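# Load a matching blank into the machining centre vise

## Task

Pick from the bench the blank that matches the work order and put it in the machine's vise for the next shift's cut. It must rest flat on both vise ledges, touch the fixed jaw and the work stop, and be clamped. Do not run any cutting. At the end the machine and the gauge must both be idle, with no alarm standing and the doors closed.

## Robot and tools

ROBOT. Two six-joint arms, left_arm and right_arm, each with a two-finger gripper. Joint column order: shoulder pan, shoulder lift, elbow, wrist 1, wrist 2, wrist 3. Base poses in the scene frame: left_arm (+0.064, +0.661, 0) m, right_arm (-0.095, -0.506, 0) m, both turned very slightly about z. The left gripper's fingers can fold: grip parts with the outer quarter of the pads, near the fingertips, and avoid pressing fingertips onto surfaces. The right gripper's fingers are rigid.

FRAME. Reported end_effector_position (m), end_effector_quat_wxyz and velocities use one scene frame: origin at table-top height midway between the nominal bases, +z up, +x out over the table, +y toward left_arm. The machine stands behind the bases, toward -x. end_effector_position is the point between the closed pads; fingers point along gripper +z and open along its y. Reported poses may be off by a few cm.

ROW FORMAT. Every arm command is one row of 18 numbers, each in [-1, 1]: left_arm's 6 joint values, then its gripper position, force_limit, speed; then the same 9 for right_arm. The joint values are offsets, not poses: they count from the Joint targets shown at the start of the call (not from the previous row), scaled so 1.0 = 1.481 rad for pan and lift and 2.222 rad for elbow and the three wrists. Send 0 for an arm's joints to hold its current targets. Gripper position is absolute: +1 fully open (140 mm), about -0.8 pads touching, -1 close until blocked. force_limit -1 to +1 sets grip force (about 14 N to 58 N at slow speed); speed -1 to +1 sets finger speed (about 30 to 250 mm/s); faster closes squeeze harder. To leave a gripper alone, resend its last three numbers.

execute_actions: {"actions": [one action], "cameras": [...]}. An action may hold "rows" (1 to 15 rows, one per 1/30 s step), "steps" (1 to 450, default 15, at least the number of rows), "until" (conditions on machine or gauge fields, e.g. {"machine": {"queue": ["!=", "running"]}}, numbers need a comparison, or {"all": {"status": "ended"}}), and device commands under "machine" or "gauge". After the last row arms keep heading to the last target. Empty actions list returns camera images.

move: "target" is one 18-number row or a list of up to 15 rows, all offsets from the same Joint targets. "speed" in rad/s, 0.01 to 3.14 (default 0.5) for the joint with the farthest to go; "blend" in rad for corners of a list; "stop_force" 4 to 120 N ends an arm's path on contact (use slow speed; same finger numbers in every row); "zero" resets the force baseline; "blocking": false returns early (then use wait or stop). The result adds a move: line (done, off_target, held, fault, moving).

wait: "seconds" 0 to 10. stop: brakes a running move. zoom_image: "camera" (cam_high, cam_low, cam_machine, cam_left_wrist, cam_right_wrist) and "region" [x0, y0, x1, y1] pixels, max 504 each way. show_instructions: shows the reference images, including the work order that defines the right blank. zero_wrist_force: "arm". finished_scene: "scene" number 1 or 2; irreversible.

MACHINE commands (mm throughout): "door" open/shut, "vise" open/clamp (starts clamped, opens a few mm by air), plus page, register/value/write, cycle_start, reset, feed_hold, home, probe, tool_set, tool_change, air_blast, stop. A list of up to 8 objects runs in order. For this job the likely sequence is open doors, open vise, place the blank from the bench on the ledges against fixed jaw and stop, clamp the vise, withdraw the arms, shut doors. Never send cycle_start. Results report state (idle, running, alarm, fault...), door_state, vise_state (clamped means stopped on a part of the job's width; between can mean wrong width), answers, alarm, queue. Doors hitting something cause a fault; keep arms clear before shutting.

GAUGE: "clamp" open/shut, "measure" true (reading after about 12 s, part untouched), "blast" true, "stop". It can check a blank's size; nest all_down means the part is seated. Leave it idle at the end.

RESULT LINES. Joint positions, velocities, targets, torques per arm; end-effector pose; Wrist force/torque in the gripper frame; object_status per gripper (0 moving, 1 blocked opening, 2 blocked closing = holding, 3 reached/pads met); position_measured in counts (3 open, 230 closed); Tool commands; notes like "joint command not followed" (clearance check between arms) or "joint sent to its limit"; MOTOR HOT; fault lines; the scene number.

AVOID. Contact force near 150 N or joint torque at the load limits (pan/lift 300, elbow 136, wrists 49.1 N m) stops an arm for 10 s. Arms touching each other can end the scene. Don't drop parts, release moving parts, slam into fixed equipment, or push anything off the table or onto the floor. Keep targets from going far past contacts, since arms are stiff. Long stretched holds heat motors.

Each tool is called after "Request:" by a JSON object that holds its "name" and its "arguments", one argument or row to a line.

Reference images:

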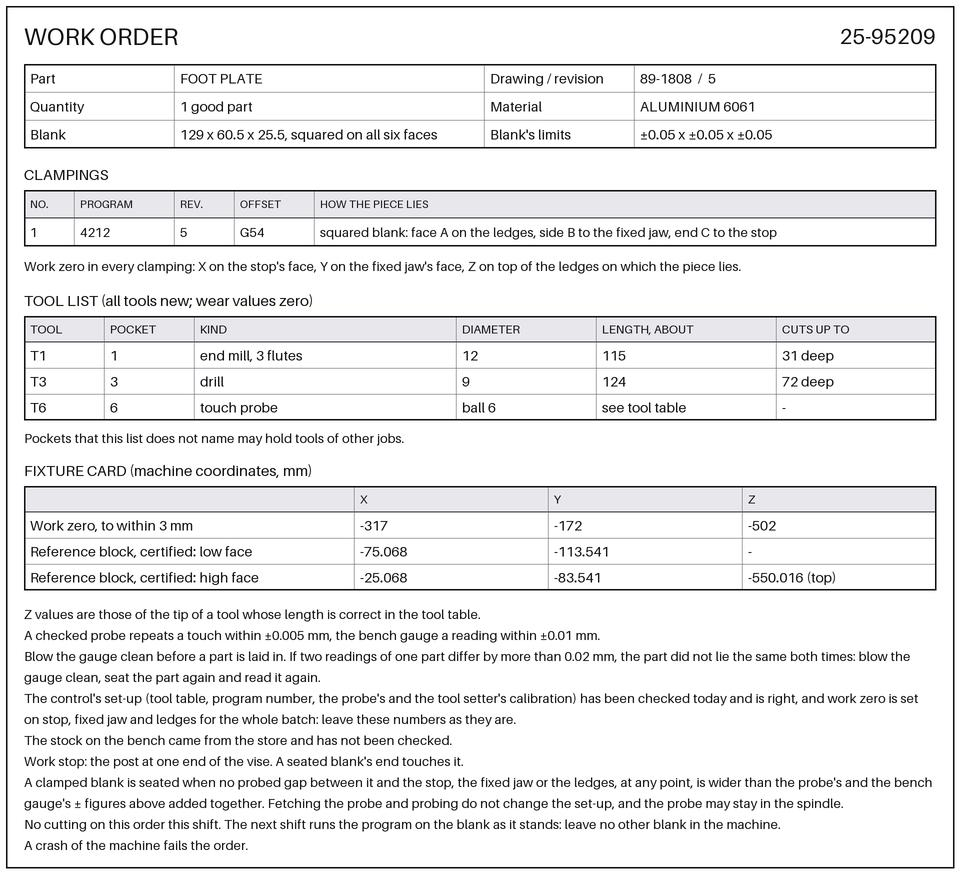

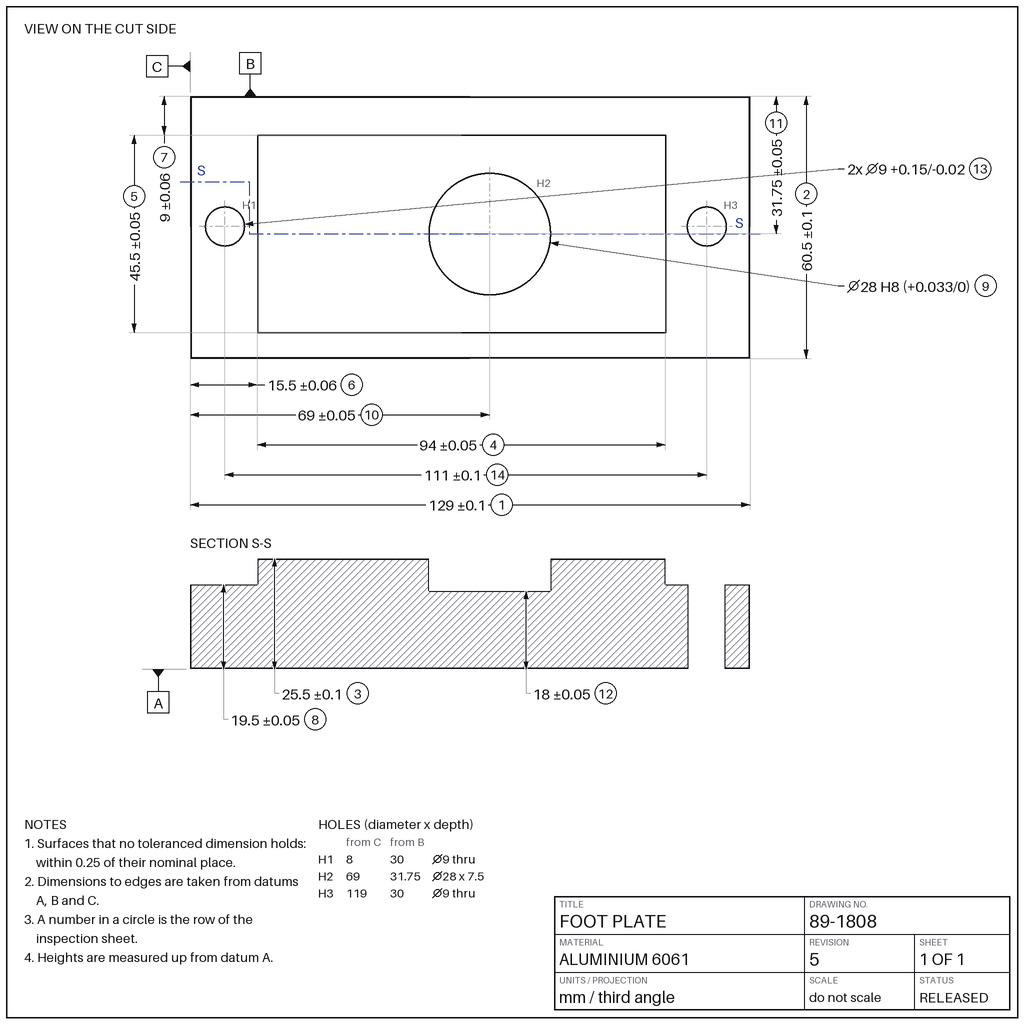

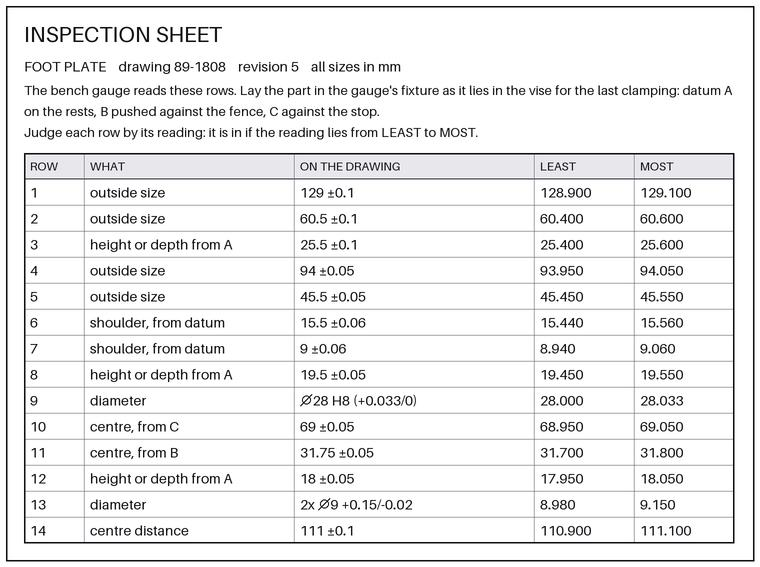

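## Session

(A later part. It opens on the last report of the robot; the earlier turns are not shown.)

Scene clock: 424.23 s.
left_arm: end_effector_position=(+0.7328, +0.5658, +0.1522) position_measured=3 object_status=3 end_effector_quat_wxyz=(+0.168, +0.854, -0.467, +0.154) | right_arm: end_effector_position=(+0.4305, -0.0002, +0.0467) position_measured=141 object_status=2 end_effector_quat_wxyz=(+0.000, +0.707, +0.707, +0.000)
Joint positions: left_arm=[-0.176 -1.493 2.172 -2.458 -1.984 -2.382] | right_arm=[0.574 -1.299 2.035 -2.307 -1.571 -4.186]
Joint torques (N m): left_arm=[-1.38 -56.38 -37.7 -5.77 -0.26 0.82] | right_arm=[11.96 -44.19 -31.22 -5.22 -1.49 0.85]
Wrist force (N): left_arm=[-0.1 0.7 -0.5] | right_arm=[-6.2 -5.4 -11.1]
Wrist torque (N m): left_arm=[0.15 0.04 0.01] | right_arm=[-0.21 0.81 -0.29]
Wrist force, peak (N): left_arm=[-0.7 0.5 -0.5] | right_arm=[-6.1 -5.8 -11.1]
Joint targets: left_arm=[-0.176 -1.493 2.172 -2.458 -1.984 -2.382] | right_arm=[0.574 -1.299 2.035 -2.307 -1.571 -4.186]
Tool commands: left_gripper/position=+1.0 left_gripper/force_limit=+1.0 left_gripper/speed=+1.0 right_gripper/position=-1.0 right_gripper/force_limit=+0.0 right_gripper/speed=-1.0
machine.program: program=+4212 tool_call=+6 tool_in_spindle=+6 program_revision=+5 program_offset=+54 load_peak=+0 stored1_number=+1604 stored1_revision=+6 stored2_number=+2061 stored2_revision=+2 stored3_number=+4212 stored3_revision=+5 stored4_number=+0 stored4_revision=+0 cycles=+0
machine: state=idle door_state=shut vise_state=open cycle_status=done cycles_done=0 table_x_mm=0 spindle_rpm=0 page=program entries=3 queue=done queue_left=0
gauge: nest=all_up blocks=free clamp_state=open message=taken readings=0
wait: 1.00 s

Request:
{"name": "move", "arguments": {
  "target": [
    [0, 0, 0, 0, 0, 0, 1, 1, 1, 0, -0.0743, -0.0377, 0.0873, 0, 0, -1, 0, -1],
    [0, 0, 0, 0, 0, 0, 1, 1, 1, -0.0847, 0.0736, -0.1687, 0.1198, 0, -0.0567, -1, 0, -1]
  ],
  "speed": 0.3,
  "blend": [0.03, 0],
  "cameras": ["cam_right_wrist", "cam_high", "cam_low"]
}}

Request:
{"name": "zoom_image", "arguments": {
  "camera": "cam_low",
  "region": [100, 240, 320, 360]
}}

Request:
{"name": "zoom_image", "arguments": {
  "camera": "cam_high",
  "region": [310, 140, 460, 290]
}}

Scene clock: 439.37 s.
left_arm: end_effector_position=(+0.7328, +0.5658, +0.1522) position_measured=3 object_status=3 end_effector_quat_wxyz=(+0.168, +0.854, -0.467, +0.154) | right_arm: end_effector_position=(+0.6267, -0.0118, +0.1500) position_measured=141 object_status=2 end_effector_quat_wxyz=(+0.000, +0.707, +0.707, +0.000)
Joint positions: left_arm=[-0.176 -1.493 2.172 -2.458 -1.984 -2.382] | right_arm=[0.449 -1.19 1.66 -2.041 -1.571 -4.312]
Joint torques (N m): left_arm=[-2.54 -57.11 -37.41 -5.8 -0.11 1.06] | right_arm=[-19.65 -58.48 -52.61 -2.95 -1.31 -1.62]
Wrist force (N): left_arm=[-0.3 0.3 -0.2] | right_arm=[-4.7 -2.4 4.6]
Wrist torque (N m): left_arm=[0.06 0.08 0.02] | right_arm=[-0.51 0.94 -0.09]
Wrist force, peak (N): left_arm=[0.0 0.4 -1.2] | right_arm=[-6.6 -5.9 -11.0]
Joint targets: left_arm=[-0.176 -1.493 2.172 -2.458 -1.984 -2.382] | right_arm=[0.449 -1.190 1.660 -2.040 -1.571 -4.312]
machine.program: program=+4212 tool_call=+6 tool_in_spindle=+6 program_revision=+5 program_offset=+54 load_peak=+0 stored1_number=+1604 stored1_revision=+6 stored2_number=+2061 stored2_revision=+2 stored3_number=+4212 stored3_revision=+5 stored4_number=+0 stored4_revision=+0 cycles=+0
machine: state=idle door_state=shut vise_state=open cycle_status=done cycles_done=0 table_x_mm=0 spindle_rpm=0 page=program entries=3 queue=done queue_left=0
gauge: nest=all_up blocks=free clamp_state=open message=taken readings=0
move: done
camera_calibration:
cam_right_wrist: T_world_to_cam=[[0.999758, 0.0137445, -0.0171825, -0.614562], [0.0189478, -0.934777, 0.35473, -0.0787192], [-0.0111862, -0.35497, -0.934811, 0.322352], [0, 0, 0, 1]] pos_world=[0.61951, 0.0492874, 0.318703]
Images, in order (width x height): cam_high 672x504, cam_low 672x504, cam_right_wrist 672x504.

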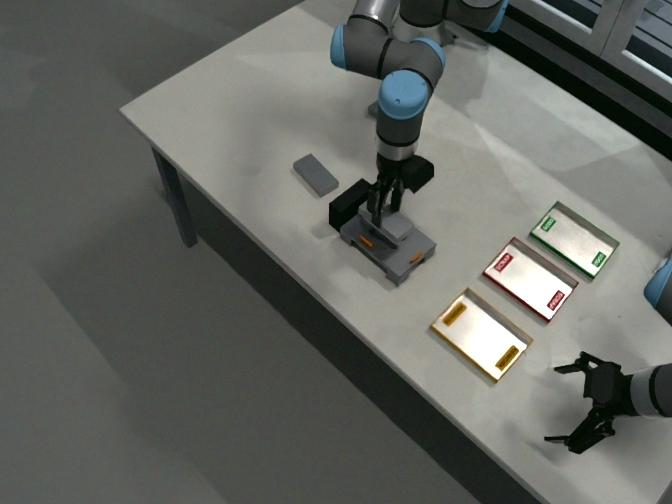

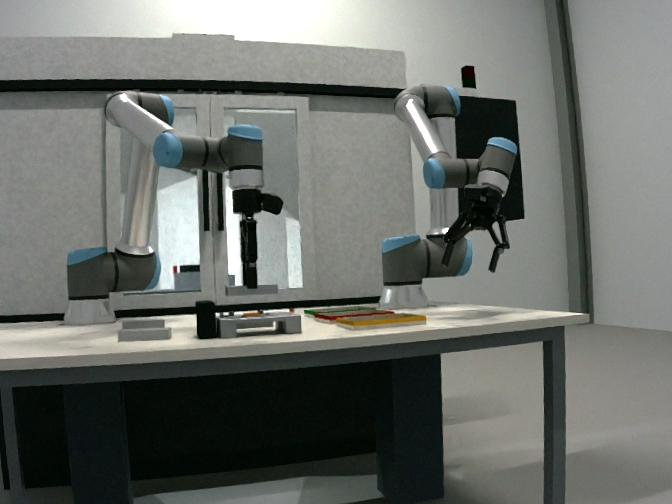

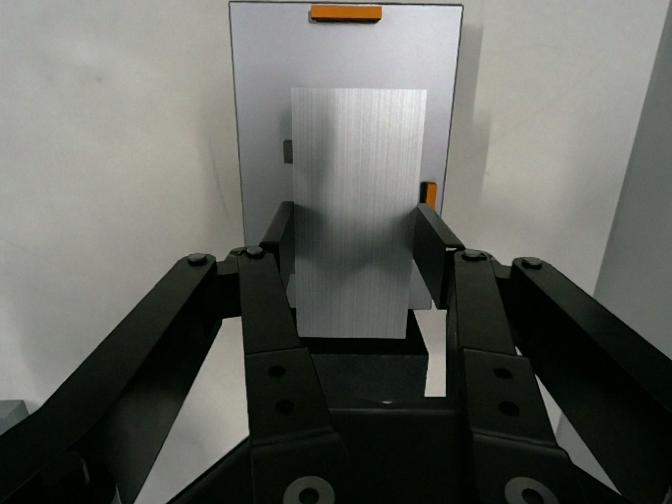

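Scaled by 2.291 from the camera's 672x504 image, which has a finer 960x720 frame.

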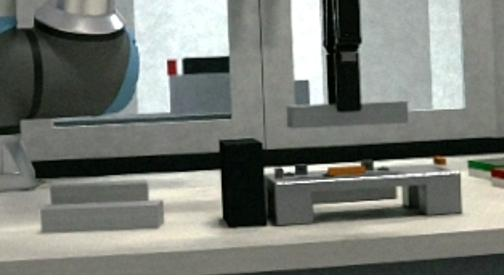

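Scaled by 3.360 from the camera's 672x504 image, which has a finer 960x720 frame.

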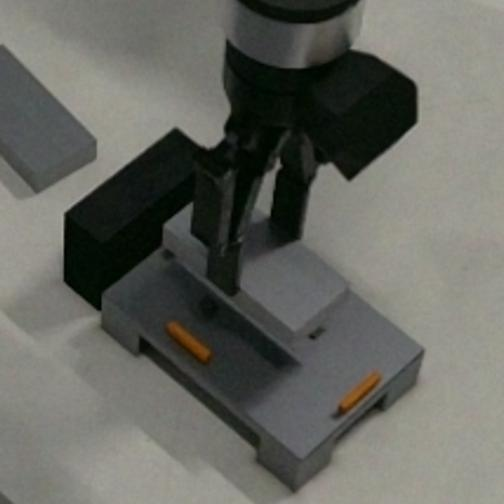

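Request:
{"name": "move", "arguments": {
  "target": [0, 0, 0, 0, 0, 0, 1, 1, 1, -0.0011, 0.0292, 0.0163, -0.0362, 0, -0.0005, -1, 0, -1],
  "speed": 0.2,
  "cameras": ["cam_high", "cam_low"]
}}

Request:
{"name": "zoom_image", "arguments": {
  "camera": "cam_low",
  "region": [180, 290, 320, 350]
}}

Request:
{"name": "zoom_image", "arguments": {
  "camera": "cam_high",
  "region": [320, 150, 450, 290]
}}

Scene clock: 480.77 s.
left_arm: end_effector_position=(+0.7328, +0.5658, +0.1522) position_measured=3 object_status=3 end_effector_quat_wxyz=(+0.168, +0.854, -0.467, +0.154) | right_arm: end_effector_position=(+0.6301, -0.0120, +0.1003) position_measured=141 object_status=2 end_effector_quat_wxyz=(+0.000, +0.707, +0.707, +0.000)
Joint positions: left_arm=[-0.176 -1.493 2.172 -2.458 -1.984 -2.382] | right_arm=[0.447 -1.147 1.696 -2.121 -1.571 -4.313]
Joint torques (N m): left_arm=[-1.92 -56.14 -38.14 -5.85 -0.23 0.98] | right_arm=[-18.18 -61.17 -36.03 -6.49 -1.07 -1.86]
Wrist force (N): left_arm=[0.0 0.5 -0.5] | right_arm=[-4.5 -2.8 4.2]
Wrist torque (N m): left_arm=[0.12 0.02 0.02] | right_arm=[-0.58 0.85 -0.09]
Wrist force, peak (N): left_arm=[-0.4 0.7 -1.0] | right_arm=[-4.4 -2.6 5.9]
Joint targets: left_arm=[-0.176 -1.493 2.172 -2.458 -1.984 -2.382] | right_arm=[0.447 -1.147 1.696 -2.121 -1.571 -4.313]
machine.program: program=+4212 tool_call=+6 tool_in_spindle=+6 program_revision=+5 program_offset=+54 load_peak=+0 stored1_number=+1604 stored1_revision=+6 stored2_number=+2061 stored2_revision=+2 stored3_number=+4212 stored3_revision=+5 stored4_number=+0 stored4_revision=+0 cycles=+0
machine: state=idle door_state=shut vise_state=open cycle_status=done cycles_done=0 table_x_mm=0 spindle_rpm=0 page=program entries=3 queue=done queue_left=0
gauge: nest=all_up blocks=free clamp_state=open message=taken readings=0
move: done
Images, in order (width x height): cam_high 672x504, cam_low 672x504.

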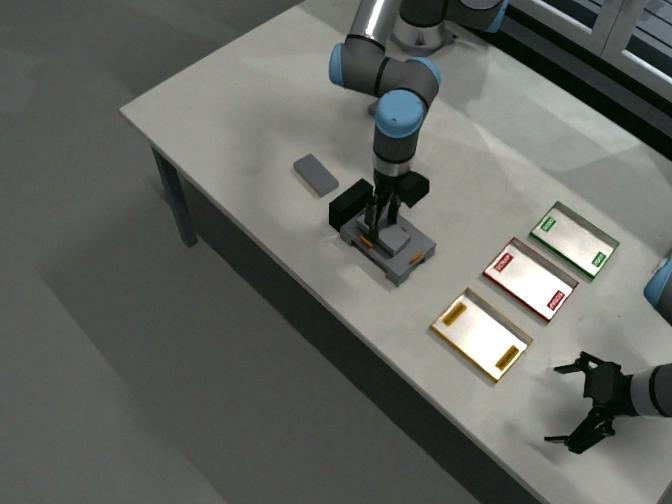

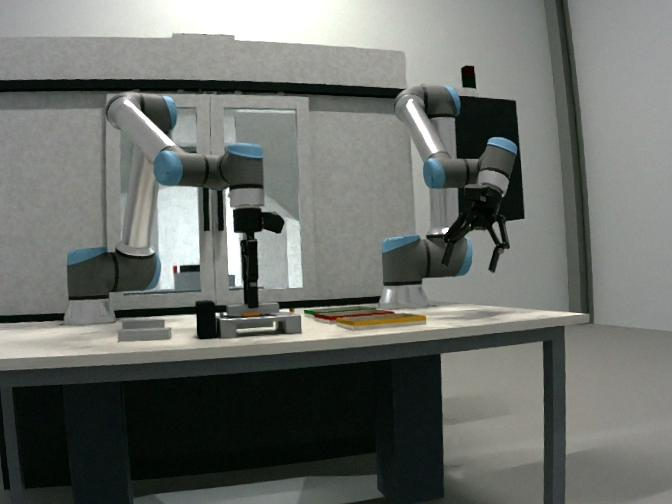

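Scaled by 3.600 from the camera's 672x504 image, which has a finer 960x720 frame.

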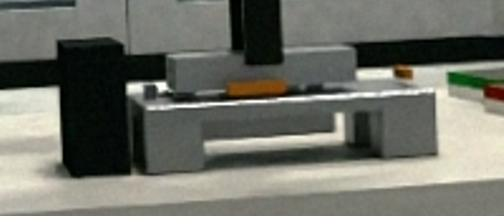

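Scaled by 3.600 from the camera's 672x504 image, which has a finer 960x720 frame.

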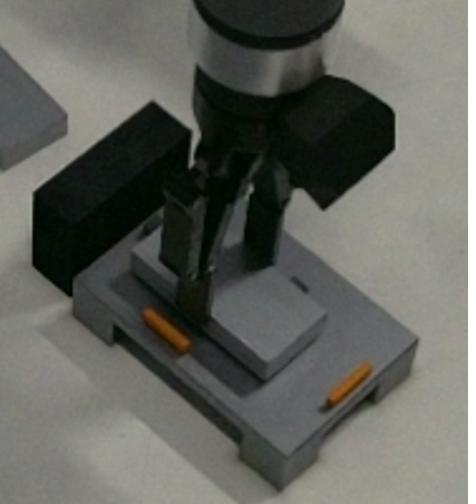

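Request:
{"name": "move", "arguments": {
  "target": [0, 0, 0, 0, 0, 0, 1, 1, 1, 0, 0.0119, 0.0065, -0.0145, 0, 0, -1, 0, -1],
  "speed": 0.01,
  "stop_force": 5,
  "cameras": ["cam_low"]
}}

Scene clock: 489.73 s.
left_arm: end_effector_position=(+0.7328, +0.5658, +0.1522) position_measured=3 object_status=3 end_effector_quat_wxyz=(+0.168, +0.854, -0.467, +0.154) | right_arm: end_effector_position=(+0.6301, -0.0120, +0.0972) position_measured=141 object_status=2 end_effector_quat_wxyz=(+0.000, +0.707, +0.707, +0.000)
Joint positions: left_arm=[-0.176 -1.493 2.172 -2.458 -1.984 -2.382] | right_arm=[0.447 -1.144 1.698 -2.125 -1.571 -4.313]
Joint torques (N m): left_arm=[-1.47 -55.52 -38.04 -5.56 -0.36 1.31] | right_arm=[-18.48 -81.57 -45.64 -2.25 -0.65 -1.69]
Wrist force (N): left_arm=[0.2 0.2 -0.6] | right_arm=[-5.7 -5.1 -7.8]
Wrist torque (N m): left_arm=[0.06 -0.02 0.02] | right_arm=[-0.11 0.77 -0.08]
Wrist force, peak (N): left_arm=[-0.2 0.8 -1.1] | right_arm=[-8.1 -10.9 -13.7]
Joint targets: left_arm=[-0.176 -1.493 2.172 -2.458 -1.984 -2.382] | right_arm=[0.447 -1.144 1.698 -2.125 -1.571 -4.313]
machine.program: program=+4212 tool_call=+6 tool_in_spindle=+6 program_revision=+5 program_offset=+54 load_peak=+0 stored1_number=+1604 stored1_revision=+6 stored2_number=+2061 stored2_revision=+2 stored3_number=+4212 stored3_revision=+5 stored4_number=+0 stored4_revision=+0 cycles=+0
machine: state=idle door_state=shut vise_state=open cycle_status=done cycles_done=0 table_x_mm=0 spindle_rpm=0 page=program entries=3 queue=done queue_left=0
gauge: nest=some_down blocks=free clamp_state=open message=taken readings=0
move: contact (right_arm); right_arm: the wrist 1 is farthest, 0.028 rad from its target
Images, in order (width x height): cam_low 672x504.

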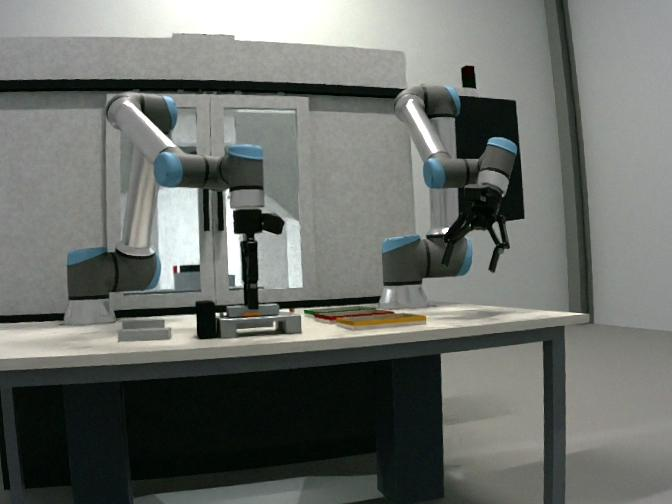

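Request:
{"name": "move", "arguments": {
  "target": [
    [0, 0, 0, 0, 0, 0, 1, 1, 1, 0, 0, 0, 0, 0, 0, 0.15, 0, -1],
    [0, 0, 0, 0, 0, 0, 1, 1, 1, 0, -0.0336, -0.0232, 0.0457, 0, 0, 0.15, 0, -1]
  ],
  "speed": 0.1,
  "cameras": ["cam_right_wrist"]
}}

Request:
{"name": "execute_actions", "arguments": {
  "actions": [
    {"gauge":{"clamp":"shut"},"steps":150,"until":{"gauge":{"clamp_state":"shut"}}}
  ],
  "cameras": ["cam_right_wrist"]
}}

Scene clock: 504.27 s.
left_arm: end_effector_position=(+0.7328, +0.5658, +0.1522) position_measured=3 object_status=3 end_effector_quat_wxyz=(+0.168, +0.854, -0.467, +0.154) | right_arm: end_effector_position=(+0.6299, -0.0121, +0.1596) position_measured=110 object_status=3 end_effector_quat_wxyz=(+0.000, +0.707, +0.707, +0.000)
Joint positions: left_arm=[-0.176 -1.493 2.172 -2.458 -1.984 -2.382] | right_arm=[0.447 -1.194 1.647 -2.024 -1.571 -4.313]
Joint torques (N m): left_arm=[-3.7 -56.98 -37.18 -5.7 -0.02 1.37] | right_arm=[-17.76 -88.05 -49.62 -2.51 -1.34 -1.55]
Wrist force (N): left_arm=[0.1 0.6 -0.5] | right_arm=[-4.4 -2.4 0.0]
Wrist torque (N m): left_arm=[0.13 -0.01 0.02] | right_arm=[-0.52 0.89 -0.08]
Wrist force, peak (N): left_arm=[-0.6 1.1 -0.7] | right_arm=[-6.0 -5.3 -8.0]
Joint targets: left_arm=[-0.176 -1.493 2.172 -2.458 -1.984 -2.382] | right_arm=[0.447 -1.194 1.647 -2.024 -1.571 -4.313]
machine.program: program=+4212 tool_call=+6 tool_in_spindle=+6 program_revision=+5 program_offset=+54 load_peak=+0 stored1_number=+1604 stored1_revision=+6 stored2_number=+2061 stored2_revision=+2 stored3_number=+4212 stored3_revision=+5 stored4_number=+0 stored4_revision=+0 cycles=+0
machine: state=idle door_state=shut vise_state=open cycle_status=done cycles_done=0 table_x_mm=0 spindle_rpm=0 page=program entries=3 queue=done queue_left=0
gauge: nest=some_down blocks=free clamp_state=open message=taken readings=0
move: done
camera_calibration:
cam_right_wrist: T_world_to_cam=[[0.999775, 0.0132347, -0.0165565, -0.617785], [0.0182466, -0.934866, 0.35453, -0.0819605], [-0.010786, -0.354753, -0.934898, 0.331026], [0, 0, 0, 1]] pos_world=[0.622712, 0.0489865, 0.328304]
Images, in order (width x height): cam_right_wrist 672x504.

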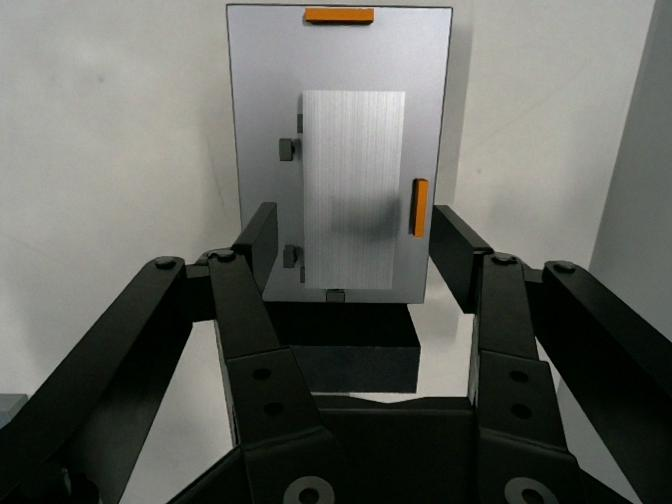

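Scene clock: 507.70 s.
left_arm: end_effector_position=(+0.7328, +0.5658, +0.1522) position_measured=3 object_status=3 end_effector_quat_wxyz=(+0.168, +0.854, -0.467, +0.154) | right_arm: end_effector_position=(+0.6299, -0.0121, +0.1598) position_measured=110 object_status=3 end_effector_quat_wxyz=(+0.000, +0.707, +0.707, +0.000)
Joint positions: left_arm=[-0.176 -1.493 2.172 -2.458 -1.984 -2.382] | right_arm=[0.447 -1.194 1.647 -2.024 -1.571 -4.313]
Joint torques (N m): left_arm=[-2.28 -57.04 -37.27 -5.63 -0.1 1.05] | right_arm=[-16.53 -85.72 -49.71 -2.17 -1.24 -1.55]
Wrist force (N): left_arm=[-0.2 0.5 -0.5] | right_arm=[-4.5 -2.4 0.1]
Wrist torque (N m): left_arm=[0.11 0.06 0.01] | right_arm=[-0.50 0.91 -0.08]
Wrist force, peak (N): left_arm=[-0.3 1.0 -0.7] | right_arm=[-4.7 -3.0 0.0]
Joint targets: left_arm=[-0.176 -1.493 2.172 -2.458 -1.984 -2.382] | right_arm=[0.447 -1.194 1.647 -2.024 -1.571 -4.313]
Tool commands: left_gripper/position=+1.0 left_gripper/force_limit=+1.0 left_gripper/speed=+1.0 right_gripper/position=+0.15 right_gripper/force_limit=+0.0 right_gripper/speed=-1.0
machine.program: program=+4212 tool_call=+6 tool_in_spindle=+6 program_revision=+5 program_offset=+54 load_peak=+0 stored1_number=+1604 stored1_revision=+6 stored2_number=+2061 stored2_revision=+2 stored3_number=+4212 stored3_revision=+5 stored4_number=+0 stored4_revision=+0 cycles=+0
machine: state=idle door_state=shut vise_state=open cycle_status=done cycles_done=0 table_x_mm=0 spindle_rpm=0 page=program entries=3 queue=done queue_left=0
gauge: nest=all_down blocks=all clamp_state=shut message=taken readings=0
camera_calibration:
cam_right_wrist: T_world_to_cam=[[0.999775, 0.0132347, -0.0165565, -0.61778], [0.0182466, -0.934866, 0.35453, -0.0820668], [-0.010786, -0.354753, -0.934898, 0.331306], [0, 0, 0, 1]] pos_world=[0.622712, 0.0489865, 0.328604]
Images, in order (width x height): cam_right_wrist 672x504.

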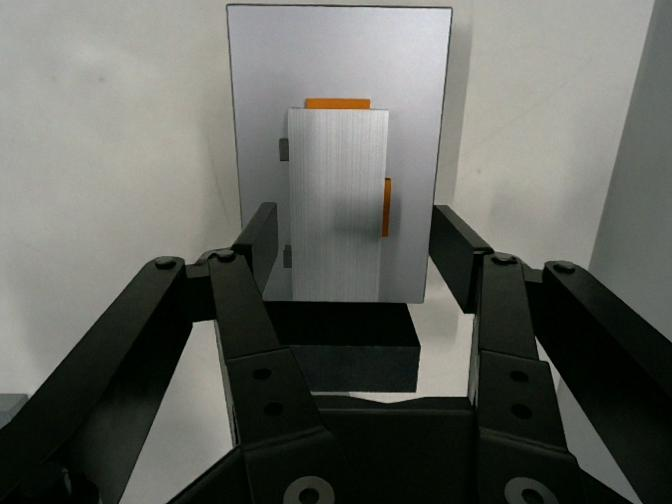

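Request:
{"name": "execute_actions", "arguments": {
  "actions": [
    {"gauge":{"measure":true},"steps":420,"until":{"gauge":{"readings":[">",0]}}}
  ]
}}

Scene clock: 528.30 s.
left_arm: end_effector_position=(+0.7328, +0.5658, +0.1522) position_measured=3 object_status=3 end_effector_quat_wxyz=(+0.168, +0.854, -0.467, +0.154) | right_arm: end_effector_position=(+0.6299, -0.0121, +0.1598) position_measured=110 object_status=3 end_effector_quat_wxyz=(+0.000, +0.707, +0.707, +0.000)
Joint positions: left_arm=[-0.176 -1.493 2.172 -2.458 -1.984 -2.382] | right_arm=[0.447 -1.194 1.647 -2.024 -1.571 -4.313]
Joint torques (N m): left_arm=[-1.27 -55.73 -37.02 -5.43 -0.31 1.14] | right_arm=[-16.27 -87.68 -49.06 -2.34 -2.04 -1.36]
Wrist force (N): left_arm=[0.1 0.6 -0.5] | right_arm=[-4.4 -2.8 0.0]
Wrist torque (N m): left_arm=[0.13 -0.01 0.02] | right_arm=[-0.59 0.88 -0.08]
Wrist force, peak (N): left_arm=[-0.8 0.9 -0.7] | right_arm=[-4.8 -2.9 0.2]
Joint targets: left_arm=[-0.176 -1.493 2.172 -2.458 -1.984 -2.382] | right_arm=[0.447 -1.194 1.647 -2.024 -1.571 -4.313]
Tool commands: left_gripper/position=+1.0 left_gripper/force_limit=+1.0 left_gripper/speed=+1.0 right_gripper/position=+0.15 right_gripper/force_limit=+0.0 right_gripper/speed=-1.0
machine.program: program=+4212 tool_call=+6 tool_in_spindle=+6 program_revision=+5 program_offset=+54 load_peak=+0 stored1_number=+1604 stored1_revision=+6 stored2_number=+2061 stored2_revision=+2 stored3_number=+4212 stored3_revision=+5 stored4_number=+0 stored4_revision=+0 cycles=+0
machine: state=idle door_state=shut vise_state=open cycle_status=done cycles_done=0 table_x_mm=0 spindle_rpm=0 page=program entries=3 queue=done queue_left=0
gauge: nest=all_down blocks=all clamp_state=shut message=taken readings=1 no_1=129.051 no_2=60.544 no_3=23.841 no_4=129.048 no_5=60.547 no_6=-0.002 no_7=-0.003 no_8=23.842 no_12=23.843

Request:
{"name": "execute_actions", "arguments": {
  "actions": [
    {"gauge":{"clamp":"open"},"steps":150,"until":{"gauge":{"clamp_state":"open"}}}
  ]
}}

Request:
{"name": "move", "arguments": {
  "target": [
    [0, 0, 0, 0, 0, 0, 1, 1, 1, -0.0011, 0.0242, 0.0323, -0.0484, 0, -0.0009, 0.15, 0, -1],
    [0, 0, 0, 0, 0, 0, 1, 1, 1, -0.0011, 0.0242, 0.0323, -0.0484, 0, -0.0009, -1, 0, -1]
  ],
  "speed": 0.1,
  "cameras": ["cam_right_wrist"]
}}

Scene clock: 557.30 s.
left_arm: end_effector_position=(+0.7328, +0.5658, +0.1522) position_measured=3 object_status=3 end_effector_quat_wxyz=(+0.168, +0.854, -0.467, +0.154) | right_arm: end_effector_position=(+0.6299, -0.0121, +0.1598) position_measured=110 object_status=3 end_effector_quat_wxyz=(+0.000, +0.707, +0.707, +0.000)
Joint positions: left_arm=[-0.176 -1.493 2.172 -2.458 -1.984 -2.382] | right_arm=[0.447 -1.194 1.647 -2.024 -1.571 -4.313]
Joint torques (N m): left_arm=[-1.95 -56.52 -37.13 -5.39 0.05 1.3] | right_arm=[-13.21 -87.01 -48.19 -2.79 -1.95 -1.52]
Wrist force (N): left_arm=[-0.4 0.6 0.0] | right_arm=[-4.5 -2.8 0.0]
Wrist torque (N m): left_arm=[0.14 0.12 0.02] | right_arm=[-0.59 0.91 -0.08]
Wrist force, peak (N): left_arm=[-0.4 0.8 -1.0] | right_arm=[-4.7 -3.1 -0.3]
Joint targets: left_arm=[-0.176 -1.493 2.172 -2.458 -1.984 -2.382] | right_arm=[0.447 -1.194 1.647 -2.024 -1.571 -4.313]
Tool commands: left_gripper/position=+1.0 left_gripper/force_limit=+1.0 left_gripper/speed=+1.0 right_gripper/position=+0.15 right_gripper/force_limit=+0.0 right_gripper/speed=-1.0
machine.program: program=+4212 tool_call=+6 tool_in_spindle=+6 program_revision=+5 program_offset=+54 load_peak=+0 stored1_number=+1604 stored1_revision=+6 stored2_number=+2061 stored2_revision=+2 stored3_number=+4212 stored3_revision=+5 stored4_number=+0 stored4_revision=+0 cycles=+0
machine: state=idle door_state=shut vise_state=open cycle_status=done cycles_done=0 table_x_mm=0 spindle_rpm=0 page=program entries=3 queue=done queue_left=0
gauge: nest=all_down blocks=all clamp_state=open message=taken readings=1 no_1=129.051 no_2=60.544 no_3=23.841 no_4=129.048 no_5=60.547 no_6=-0.002 no_7=-0.003 no_8=23.842 no_12=23.843

Scene clock: 560.00 s.
left_arm: end_effector_position=(+0.7328, +0.5658, +0.1522) position_measured=3 object_status=3 end_effector_quat_wxyz=(+0.168, +0.854, -0.467, +0.154) | right_arm: end_effector_position=(+0.6218, -0.0170, +0.0976) position_measured=141 object_status=0 end_effector_quat_wxyz=(+0.000, +0.707, +0.707, +0.000)
Joint positions: left_arm=[-0.176 -1.493 2.172 -2.458 -1.984 -2.382] | right_arm=[0.446 -1.158 1.719 -2.131 -1.571 -4.315]
Joint torques (N m): left_arm=[-0.03 -57.06 -37.61 -5.35 -0.2 1.5] | right_arm=[-17.96 -57.07 -44.37 -14.95 -2.26 -1.63]
Wrist force (N): left_arm=[-0.1 0.4 0.0] | right_arm=[-6.3 -38.9 -36.4]
Wrist torque (N m): left_arm=[0.09 0.04 0.02] | right_arm=[1.22 0.84 -0.04]
Wrist force, peak (N): left_arm=[-0.4 0.7 -0.8] | right_arm=[-6.3 -38.9 -36.4]
Joint targets: left_arm=[-0.176 -1.493 2.172 -2.458 -1.984 -2.382] | right_arm=[0.446 -1.158 1.719 -2.131 -1.571 -4.315]
machine.program: program=+4212 tool_call=+6 tool_in_spindle=+6 program_revision=+5 program_offset=+54 load_peak=+0 stored1_number=+1604 stored1_revision=+6 stored2_number=+2061 stored2_revision=+2 stored3_number=+4212 stored3_revision=+5 stored4_number=+0 stored4_revision=+0 cycles=+0
machine: state=idle door_state=shut vise_state=open cycle_status=done cycles_done=0 table_x_mm=0 spindle_rpm=0 page=program entries=3 queue=done queue_left=0
gauge: nest=some_down blocks=stop clamp_state=open message=taken readings=1 no_1=129.051 no_2=60.544 no_3=23.841 no_4=129.048 no_5=60.547 no_6=-0.002 no_7=-0.003 no_8=23.842 no_12=23.843
move: done
camera_calibration:
cam_right_wrist: T_world_to_cam=[[0.999768, 0.0136092, -0.016699, -0.610622], [0.0186477, -0.934846, 0.354563, -0.0646676], [-0.0107857, -0.354792, -0.934883, 0.271234], [0, 0, 0, 1]] pos_world=[0.614612, 0.0440875, 0.266304]
Images, in order (width x height): cam_right_wrist 672x504.

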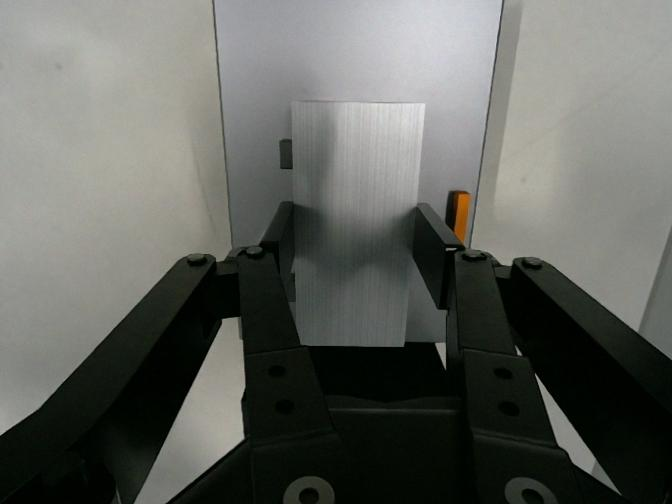

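Request:
{"name": "move", "arguments": {
  "target": [
    [0, 0, 0, 0, 0, 0, 1, 1, 1, 0, -0.0339, -0.0234, 0.0459, 0, 0, -1, 0, -1],
    [0, 0, 0, 0, 0, 0, 1, 1, 1, 0.0864, -0.1695, 0.1044, 0.0081, 0, 0.0581, -1, 0, -1],
    [0, 0, 0, 0, 0, 0, 1, 1, 1, 0.0864, -0.0999, 0.1406, -0.0742, 0, 0.0581, -1, 0, -1]
  ],
  "speed": [0.15, 0.4, 0.2],
  "blend": [0.03, 0.03, 0],
  "cameras": ["cam_right_wrist"]
}}

Request:
{"name": "move", "arguments": {
  "target": [0, 0, 0, 0, 0, 0, 1, 1, 1, 0, 0.0126, 0.0043, -0.0128, 0, 0, -1, 0, -1],
  "speed": 0.01,
  "stop_force": 5
}}

Scene clock: 587.60 s.
left_arm: end_effector_position=(+0.7328, +0.5658, +0.1522) position_measured=3 object_status=3 end_effector_quat_wxyz=(+0.168, +0.854, -0.467, +0.154) | right_arm: end_effector_position=(+0.4311, -0.0004, +0.0528) position_measured=141 object_status=2 end_effector_quat_wxyz=(+0.000, +0.708, +0.707, +0.000)
Joint positions: left_arm=[-0.176 -1.493 2.172 -2.458 -1.984 -2.382] | right_arm=[0.574 -1.306 2.031 -2.296 -1.571 -4.186]
Joint torques (N m): left_arm=[-1.51 -56.28 -37.26 -5.22 -0.22 1.43] | right_arm=[15.98 -46.66 -31.57 -7.3 1.78 1.85]
Wrist force (N): left_arm=[-0.2 0.5 -0.4] | right_arm=[-8.4 -4.3 4.8]
Wrist torque (N m): left_arm=[0.12 0.06 0.02] | right_arm=[-0.93 1.70 -0.29]
Wrist force, peak (N): left_arm=[0.0 0.5 -1.3] | right_arm=[-7.0 -40.9 -34.9]
Joint targets: left_arm=[-0.176 -1.493 2.172 -2.458 -1.984 -2.382] | right_arm=[0.574 -1.306 2.031 -2.296 -1.571 -4.186]
machine.program: program=+4212 tool_call=+6 tool_in_spindle=+6 program_revision=+5 program_offset=+54 load_peak=+0 stored1_number=+1604 stored1_revision=+6 stored2_number=+2061 stored2_revision=+2 stored3_number=+4212 stored3_revision=+5 stored4_number=+0 stored4_revision=+0 cycles=+0
machine: state=idle door_state=shut vise_state=open cycle_status=done cycles_done=0 table_x_mm=0 spindle_rpm=0 page=program entries=3 queue=done queue_left=0
gauge: nest=all_up blocks=free clamp_state=open message=taken readings=1 no_1=129.051 no_2=60.544 no_3=23.841 no_4=129.048 no_5=60.547 no_6=-0.002 no_7=-0.003 no_8=23.842 no_12=23.843
move: done
camera_calibration:
cam_right_wrist: T_world_to_cam=[[0.999791, 0.0125275, -0.0161748, -0.420998], [0.0174469, -0.93498, 0.354271, -0.0292584], [-0.010685, -0.354479, -0.935003, 0.233207], [0, 0, 0, 1]] pos_world=[0.423912, 0.0605851, 0.221605]
Images, in order (width x height): cam_right_wrist 672x504.

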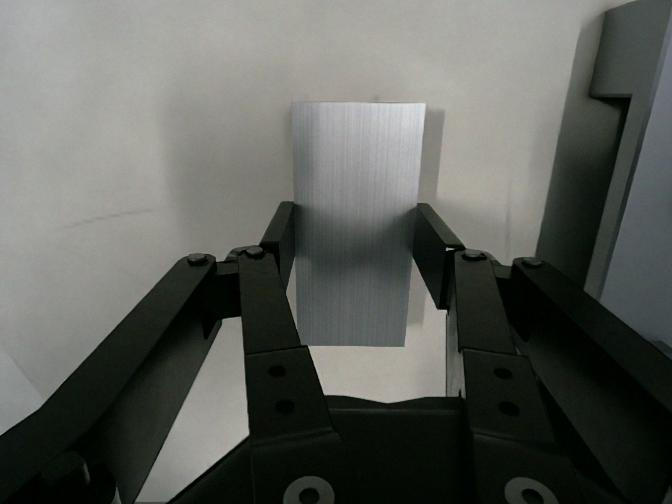

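Scene clock: 589.83 s.
left_arm: end_effector_position=(+0.7328, +0.5658, +0.1522) position_measured=3 object_status=3 end_effector_quat_wxyz=(+0.168, +0.854, -0.467, +0.154) | right_arm: end_effector_position=(+0.4312, -0.0004, +0.0473) position_measured=141 object_status=2 end_effector_quat_wxyz=(+0.000, +0.708, +0.707, +0.000)
Joint positions: left_arm=[-0.176 -1.493 2.172 -2.458 -1.984 -2.382] | right_arm=[0.574 -1.299 2.034 -2.306 -1.571 -4.186]
Joint torques (N m): left_arm=[-2.14 -56.46 -36.59 -5.2 -0.08 1.5] | right_arm=[13.98 -68.35 -38.02 -1.44 1.11 1.53]
Wrist force (N): left_arm=[0.1 0.4 -0.4] | right_arm=[-7.4 -2.1 -4.8]
Wrist torque (N m): left_arm=[0.09 0.00 0.02] | right_arm=[-0.73 1.74 -0.31]
Wrist force, peak (N): left_arm=[-0.5 0.7 -0.7] | right_arm=[-10.4 -7.1 -12.4]
Joint targets: left_arm=[-0.176 -1.493 2.172 -2.458 -1.984 -2.382] | right_arm=[0.574 -1.299 2.034 -2.306 -1.571 -4.186]
machine.program: program=+4212 tool_call=+6 tool_in_spindle=+6 program_revision=+5 program_offset=+54 load_peak=+0 stored1_number=+1604 stored1_revision=+6 stored2_number=+2061 stored2_revision=+2 stored3_number=+4212 stored3_revision=+5 stored4_number=+0 stored4_revision=+0 cycles=+0
machine: state=idle door_state=shut vise_state=open cycle_status=done cycles_done=0 table_x_mm=0 spindle_rpm=0 page=program entries=3 queue=done queue_left=0
gauge: nest=all_up blocks=free clamp_state=open message=taken readings=1 no_1=129.051 no_2=60.544 no_3=23.841 no_4=129.048 no_5=60.547 no_6=-0.002 no_7=-0.003 no_8=23.842 no_12=23.843
move: contact (right_arm); right_arm: the wrist 1 is farthest, 0.018 rad from its target

Request:
{"name": "move", "arguments": {
  "target": [
    [0, 0, 0, 0, 0, 0, 1, 1, 1, 0, 0, 0, 0, 0, 0, 0.15, 0, -1],
    [0, 0, 0, 0, 0, 0, 1, 1, 1, 0, -0.0743, -0.0374, 0.0869, 0, 0, 0.15, 0, -1],
    [0, 0, 0, 0, 0, 0, 1, 1, 1, -0.3136, -0.0785, -0.0340, 0.0864, 0, -0.1570, 0.3, 0, 0]
  ],
  "speed": [0.1,0.2, 0.5],
  "cameras": ["cam_right_wrist","cam_high"]
}}

Request:
{"name": "zoom_image", "arguments": {
  "camera": "cam_right_wrist",
  "region": [270, 70, 430, 290]
}}

Scene clock: 619.63 s.
left_arm: end_effector_position=(+0.7328, +0.5658, +0.1522) position_measured=3 object_status=3 end_effector_quat_wxyz=(+0.168, +0.854, -0.467, +0.154) | right_arm: end_effector_position=(+0.5977, -0.2898, +0.1502) position_measured=91 object_status=3 end_effector_quat_wxyz=(+0.000, +0.747, +0.665, +0.000)
Joint positions: left_arm=[-0.176 -1.493 2.172 -2.458 -1.984 -2.382] | right_arm=[0.109 -1.416 1.959 -2.114 -1.571 -4.535]
Joint torques (N m): left_arm=[-2.38 -56.07 -36.52 -5.31 -0.2 1.62] | right_arm=[-18.54 -67.77 -33.6 -6.19 0.56 -1.65]
Wrist force (N): left_arm=[-0.1 0.1 -0.6] | right_arm=[-8.1 -4.2 -0.5]
Wrist torque (N m): left_arm=[0.03 0.05 0.02] | right_arm=[-0.91 1.66 -0.11]
Wrist force, peak (N): left_arm=[-0.5 1.1 -0.6] | right_arm=[-11.0 -2.8 -0.4]
Joint targets: left_arm=[-0.176 -1.493 2.172 -2.458 -1.984 -2.382] | right_arm=[0.109 -1.416 1.959 -2.114 -1.571 -4.535]
machine.program: program=+4212 tool_call=+6 tool_in_spindle=+6 program_revision=+5 program_offset=+54 load_peak=+0 stored1_number=+1604 stored1_revision=+6 stored2_number=+2061 stored2_revision=+2 stored3_number=+4212 stored3_revision=+5 stored4_number=+0 stored4_revision=+0 cycles=+0
machine: state=idle door_state=shut vise_state=open cycle_status=done cycles_done=0 table_x_mm=0 spindle_rpm=0 page=program entries=3 queue=done queue_left=0
gauge: nest=all_up blocks=free clamp_state=open message=taken readings=1 no_1=129.051 no_2=60.544 no_3=23.841 no_4=129.048 no_5=60.547 no_6=-0.002 no_7=-0.003 no_8=23.842 no_12=23.843
move: done
camera_calibration:
cam_right_wrist: T_world_to_cam=[[0.994548, -0.103008, -0.0162231, -0.612643], [-0.0906065, -0.930645, 0.354529, -0.27139], [-0.0516173, -0.351126, -0.934904, 0.248933], [0, 0, 0, 1]] pos_world=[0.597562, -0.228268, 0.319005]
Images, in order (width x height): cam_high 672x504, cam_right_wrist 672x504.

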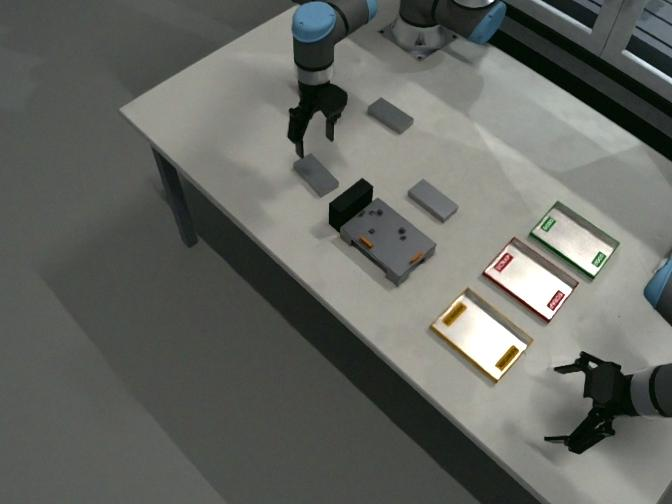

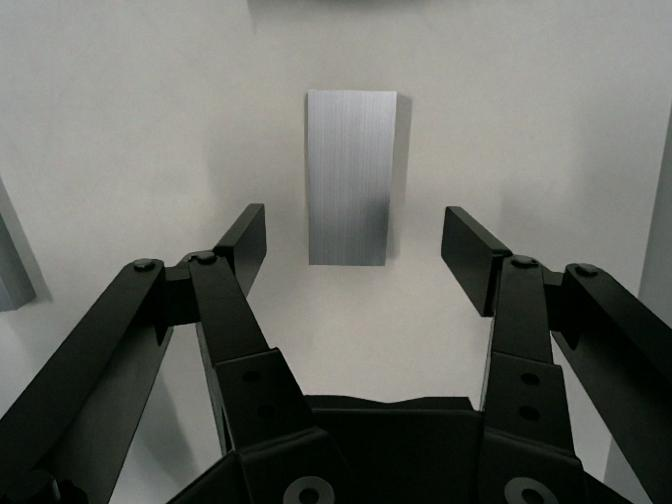

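Scaled by 2.291 from the camera's 672x504 image, which has a finer 960x720 frame.

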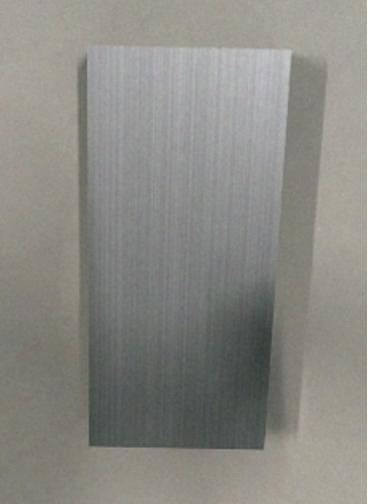

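Request:
{"name": "move", "arguments": {
  "target": [
    [0, 0, 0, 0, 0, 0, 1, 1, 1, 0, 0.0772, 0.0360, -0.0874, 0, 0, 0.3, 0, 0],
    [0, 0, 0, 0, 0, 0, 1, 1, 1, 0, 0.0772, 0.0360, -0.0874, 0, 0, -1, 0, -1]
  ],
  "speed": 0.15,
  "cameras": ["cam_right_wrist"]
}}

Scene clock: 641.43 s.
left_arm: end_effector_position=(+0.7328, +0.5658, +0.1522) position_measured=3 object_status=3 end_effector_quat_wxyz=(+0.168, +0.854, -0.467, +0.154) | right_arm: end_effector_position=(+0.5998, -0.2897, +0.0465) position_measured=141 object_status=0 end_effector_quat_wxyz=(+0.000, +0.747, +0.665, +0.000)
Joint positions: left_arm=[-0.176 -1.493 2.172 -2.458 -1.984 -2.382] | right_arm=[0.109 -1.301 2.039 -2.309 -1.571 -4.535]
Joint torques (N m): left_arm=[-2.19 -55.99 -37.04 -5.4 -0.28 1.41] | right_arm=[-16.21 -43.46 -30.95 -5.69 0.83 -1.16]
Wrist force (N): left_arm=[0.3 0.6 -0.4] | right_arm=[-10.7 -13.5 -29.3]
Wrist torque (N m): left_arm=[0.15 -0.05 0.02] | right_arm=[-0.10 1.63 -0.15]
Wrist force, peak (N): left_arm=[-0.2 0.9 -0.9] | right_arm=[-10.7 -13.7 -29.3]
Joint targets: left_arm=[-0.176 -1.493 2.172 -2.458 -1.984 -2.382] | right_arm=[0.109 -1.301 2.039 -2.309 -1.571 -4.535]
machine.program: program=+4212 tool_call=+6 tool_in_spindle=+6 program_revision=+5 program_offset=+54 load_peak=+0 stored1_number=+1604 stored1_revision=+6 stored2_number=+2061 stored2_revision=+2 stored3_number=+4212 stored3_revision=+5 stored4_number=+0 stored4_revision=+0 cycles=+0
machine: state=idle door_state=shut vise_state=open cycle_status=done cycles_done=0 table_x_mm=0 spindle_rpm=0 page=program entries=3 queue=done queue_left=0
gauge: nest=all_up blocks=free clamp_state=open message=taken readings=1 no_1=129.051 no_2=60.544 no_3=23.841 no_4=129.048 no_5=60.547 no_6=-0.002 no_7=-0.003 no_8=23.842 no_12=23.843
move: done
camera_calibration:
cam_right_wrist: T_world_to_cam=[[0.994552, -0.102951, -0.0163514, -0.616464], [-0.0905072, -0.930651, 0.354537, -0.234395], [-0.0517174, -0.351126, -0.934899, 0.152191], [0, 0, 0, 1]] pos_world=[0.599762, -0.228167, 0.215305]
Images, in order (width x height): cam_right_wrist 672x504.

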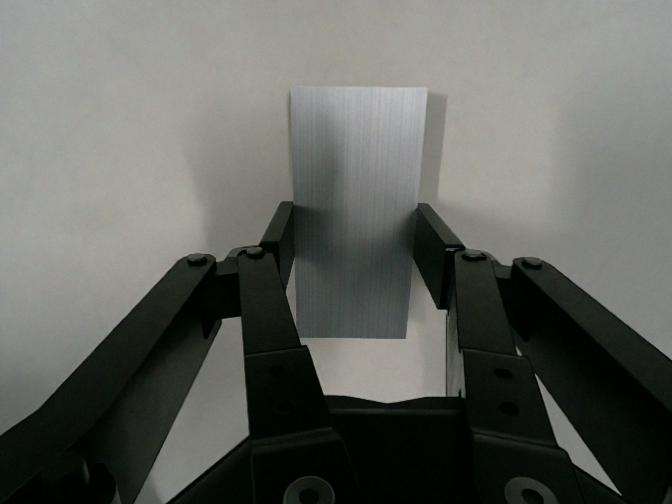

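Request:
{"name": "move", "arguments": {
  "target": [
    [0, 0, 0, 0, 0, 0, 1, 1, 1, 0, -0.0872, -0.0465, 0.1047, 0, 0, -1, 0, -1],
    [0, 0, 0, 0, 0, 0, 1, 1, 1, 0.2251, 0.0674, -0.1720, 0.1271, 0, 0.0976, -1, 0, -1],
    [0, 0, 0, 0, 0, 0, 1, 1, 1, 0.2251, 0.0996, -0.1495, 0.0832, 0, 0.0976, -1, 0, -1]
  ],
  "speed": [0.2, 0.4, 0.1],
  "blend": [0.03, 0.02, 0],
  "cameras": ["cam_right_wrist","cam_high","cam_low"]
}}

Request:
{"name": "zoom_image", "arguments": {
  "camera": "cam_low",
  "region": [180, 290, 320, 350]
}}

Scene clock: 676.33 s.
left_arm: end_effector_position=(+0.7328, +0.5658, +0.1522) position_measured=3 object_status=3 end_effector_quat_wxyz=(+0.168, +0.854, -0.467, +0.154) | right_arm: end_effector_position=(+0.6277, -0.0174, +0.1005) position_measured=141 object_status=2 end_effector_quat_wxyz=(+0.000, +0.707, +0.707, +0.000) end_effector_velocity=(+0.000, +0.001, -0.001) end_effector_angular_velocity=(+0.001, -0.003, +0.001)
Joint positions: left_arm=[-0.176 -1.493 2.172 -2.458 -1.984 -2.382] | right_arm=[0.442 -1.154 1.706 -2.123 -1.571 -4.318]
Joint velocities: left_arm=[within noise] | right_arm=[0.001 0.001 0.001 -0.005 0 0]
Joint torques (N m): left_arm=[-0.6 -56.83 -36.32 -5.14 0.1 1.52] | right_arm=[17.17 -64.47 -35.91 -6.27 0.53 1.77]
Wrist force (N): left_arm=[-0.1 0.0 -0.4] | right_arm=[-8.4 -3.3 5.3]
Wrist torque (N m): left_arm=[-0.01 0.04 0.02] | right_arm=[-0.70 1.72 -0.28]
Wrist force, peak (N): left_arm=[-0.9 0.4 -1.1] | right_arm=[-10.9 -13.7 -29.7]
Joint targets: left_arm=[-0.176 -1.493 2.172 -2.458 -1.984 -2.382] | right_arm=[0.442 -1.154 1.707 -2.124 -1.571 -4.318]
machine.program: program=+4212 tool_call=+6 tool_in_spindle=+6 program_revision=+5 program_offset=+54 load_peak=+0 stored1_number=+1604 stored1_revision=+6 stored2_number=+2061 stored2_revision=+2 stored3_number=+4212 stored3_revision=+5 stored4_number=+0 stored4_revision=+0 cycles=+0
machine: state=idle door_state=shut vise_state=open cycle_status=done cycles_done=0 table_x_mm=0 spindle_rpm=0 page=program entries=3 queue=done queue_left=0
gauge: nest=all_up blocks=free clamp_state=open message=taken readings=1 no_1=129.051 no_2=60.544 no_3=23.841 no_4=129.048 no_5=60.547 no_6=-0.002 no_7=-0.003 no_8=23.842 no_12=23.843
move: done
camera_calibration:
cam_right_wrist: T_world_to_cam=[[0.999774, 0.0133282, -0.016592, -0.616485], [0.0183465, -0.934865, 0.35453, -0.0660196], [-0.010786, -0.354754, -0.934897, 0.273963], [0, 0, 0, 1]] pos_world=[0.620512, 0.0436868, 0.269304]
Images, in order (width x height): cam_high 672x504, cam_low 672x504, cam_right_wrist 672x504.

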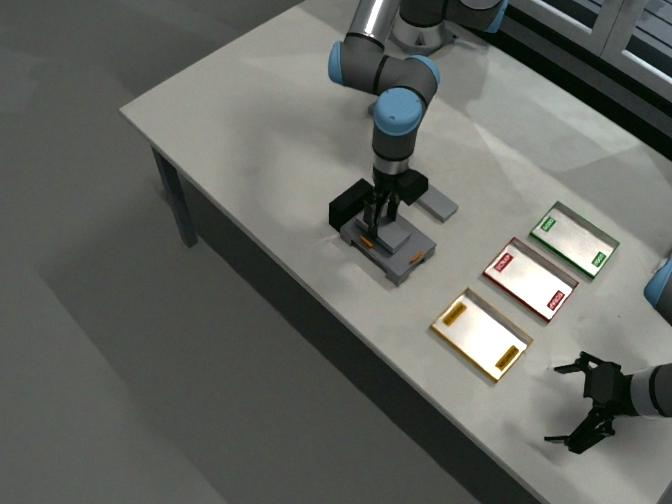

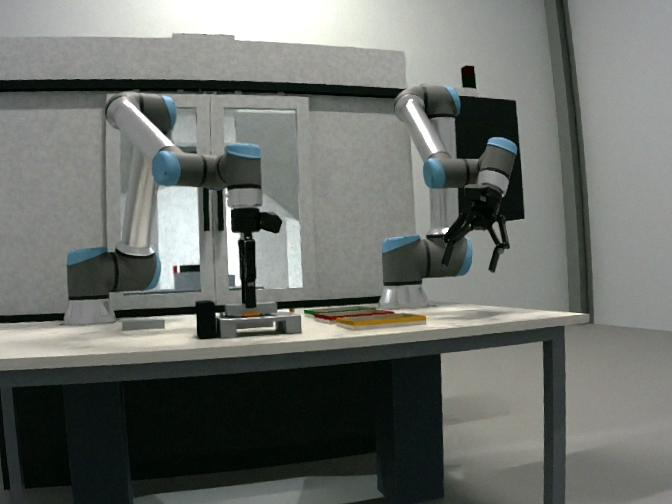

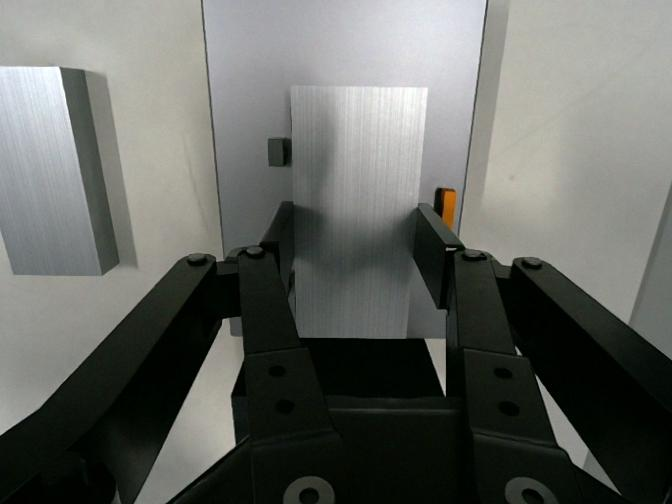

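Scaled by 3.600 from the camera's 672x504 image, which has a finer 960x720 frame.

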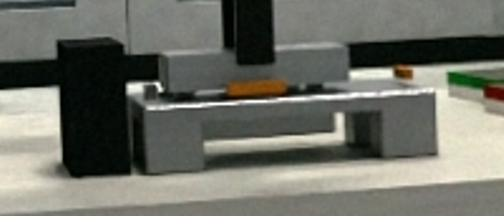

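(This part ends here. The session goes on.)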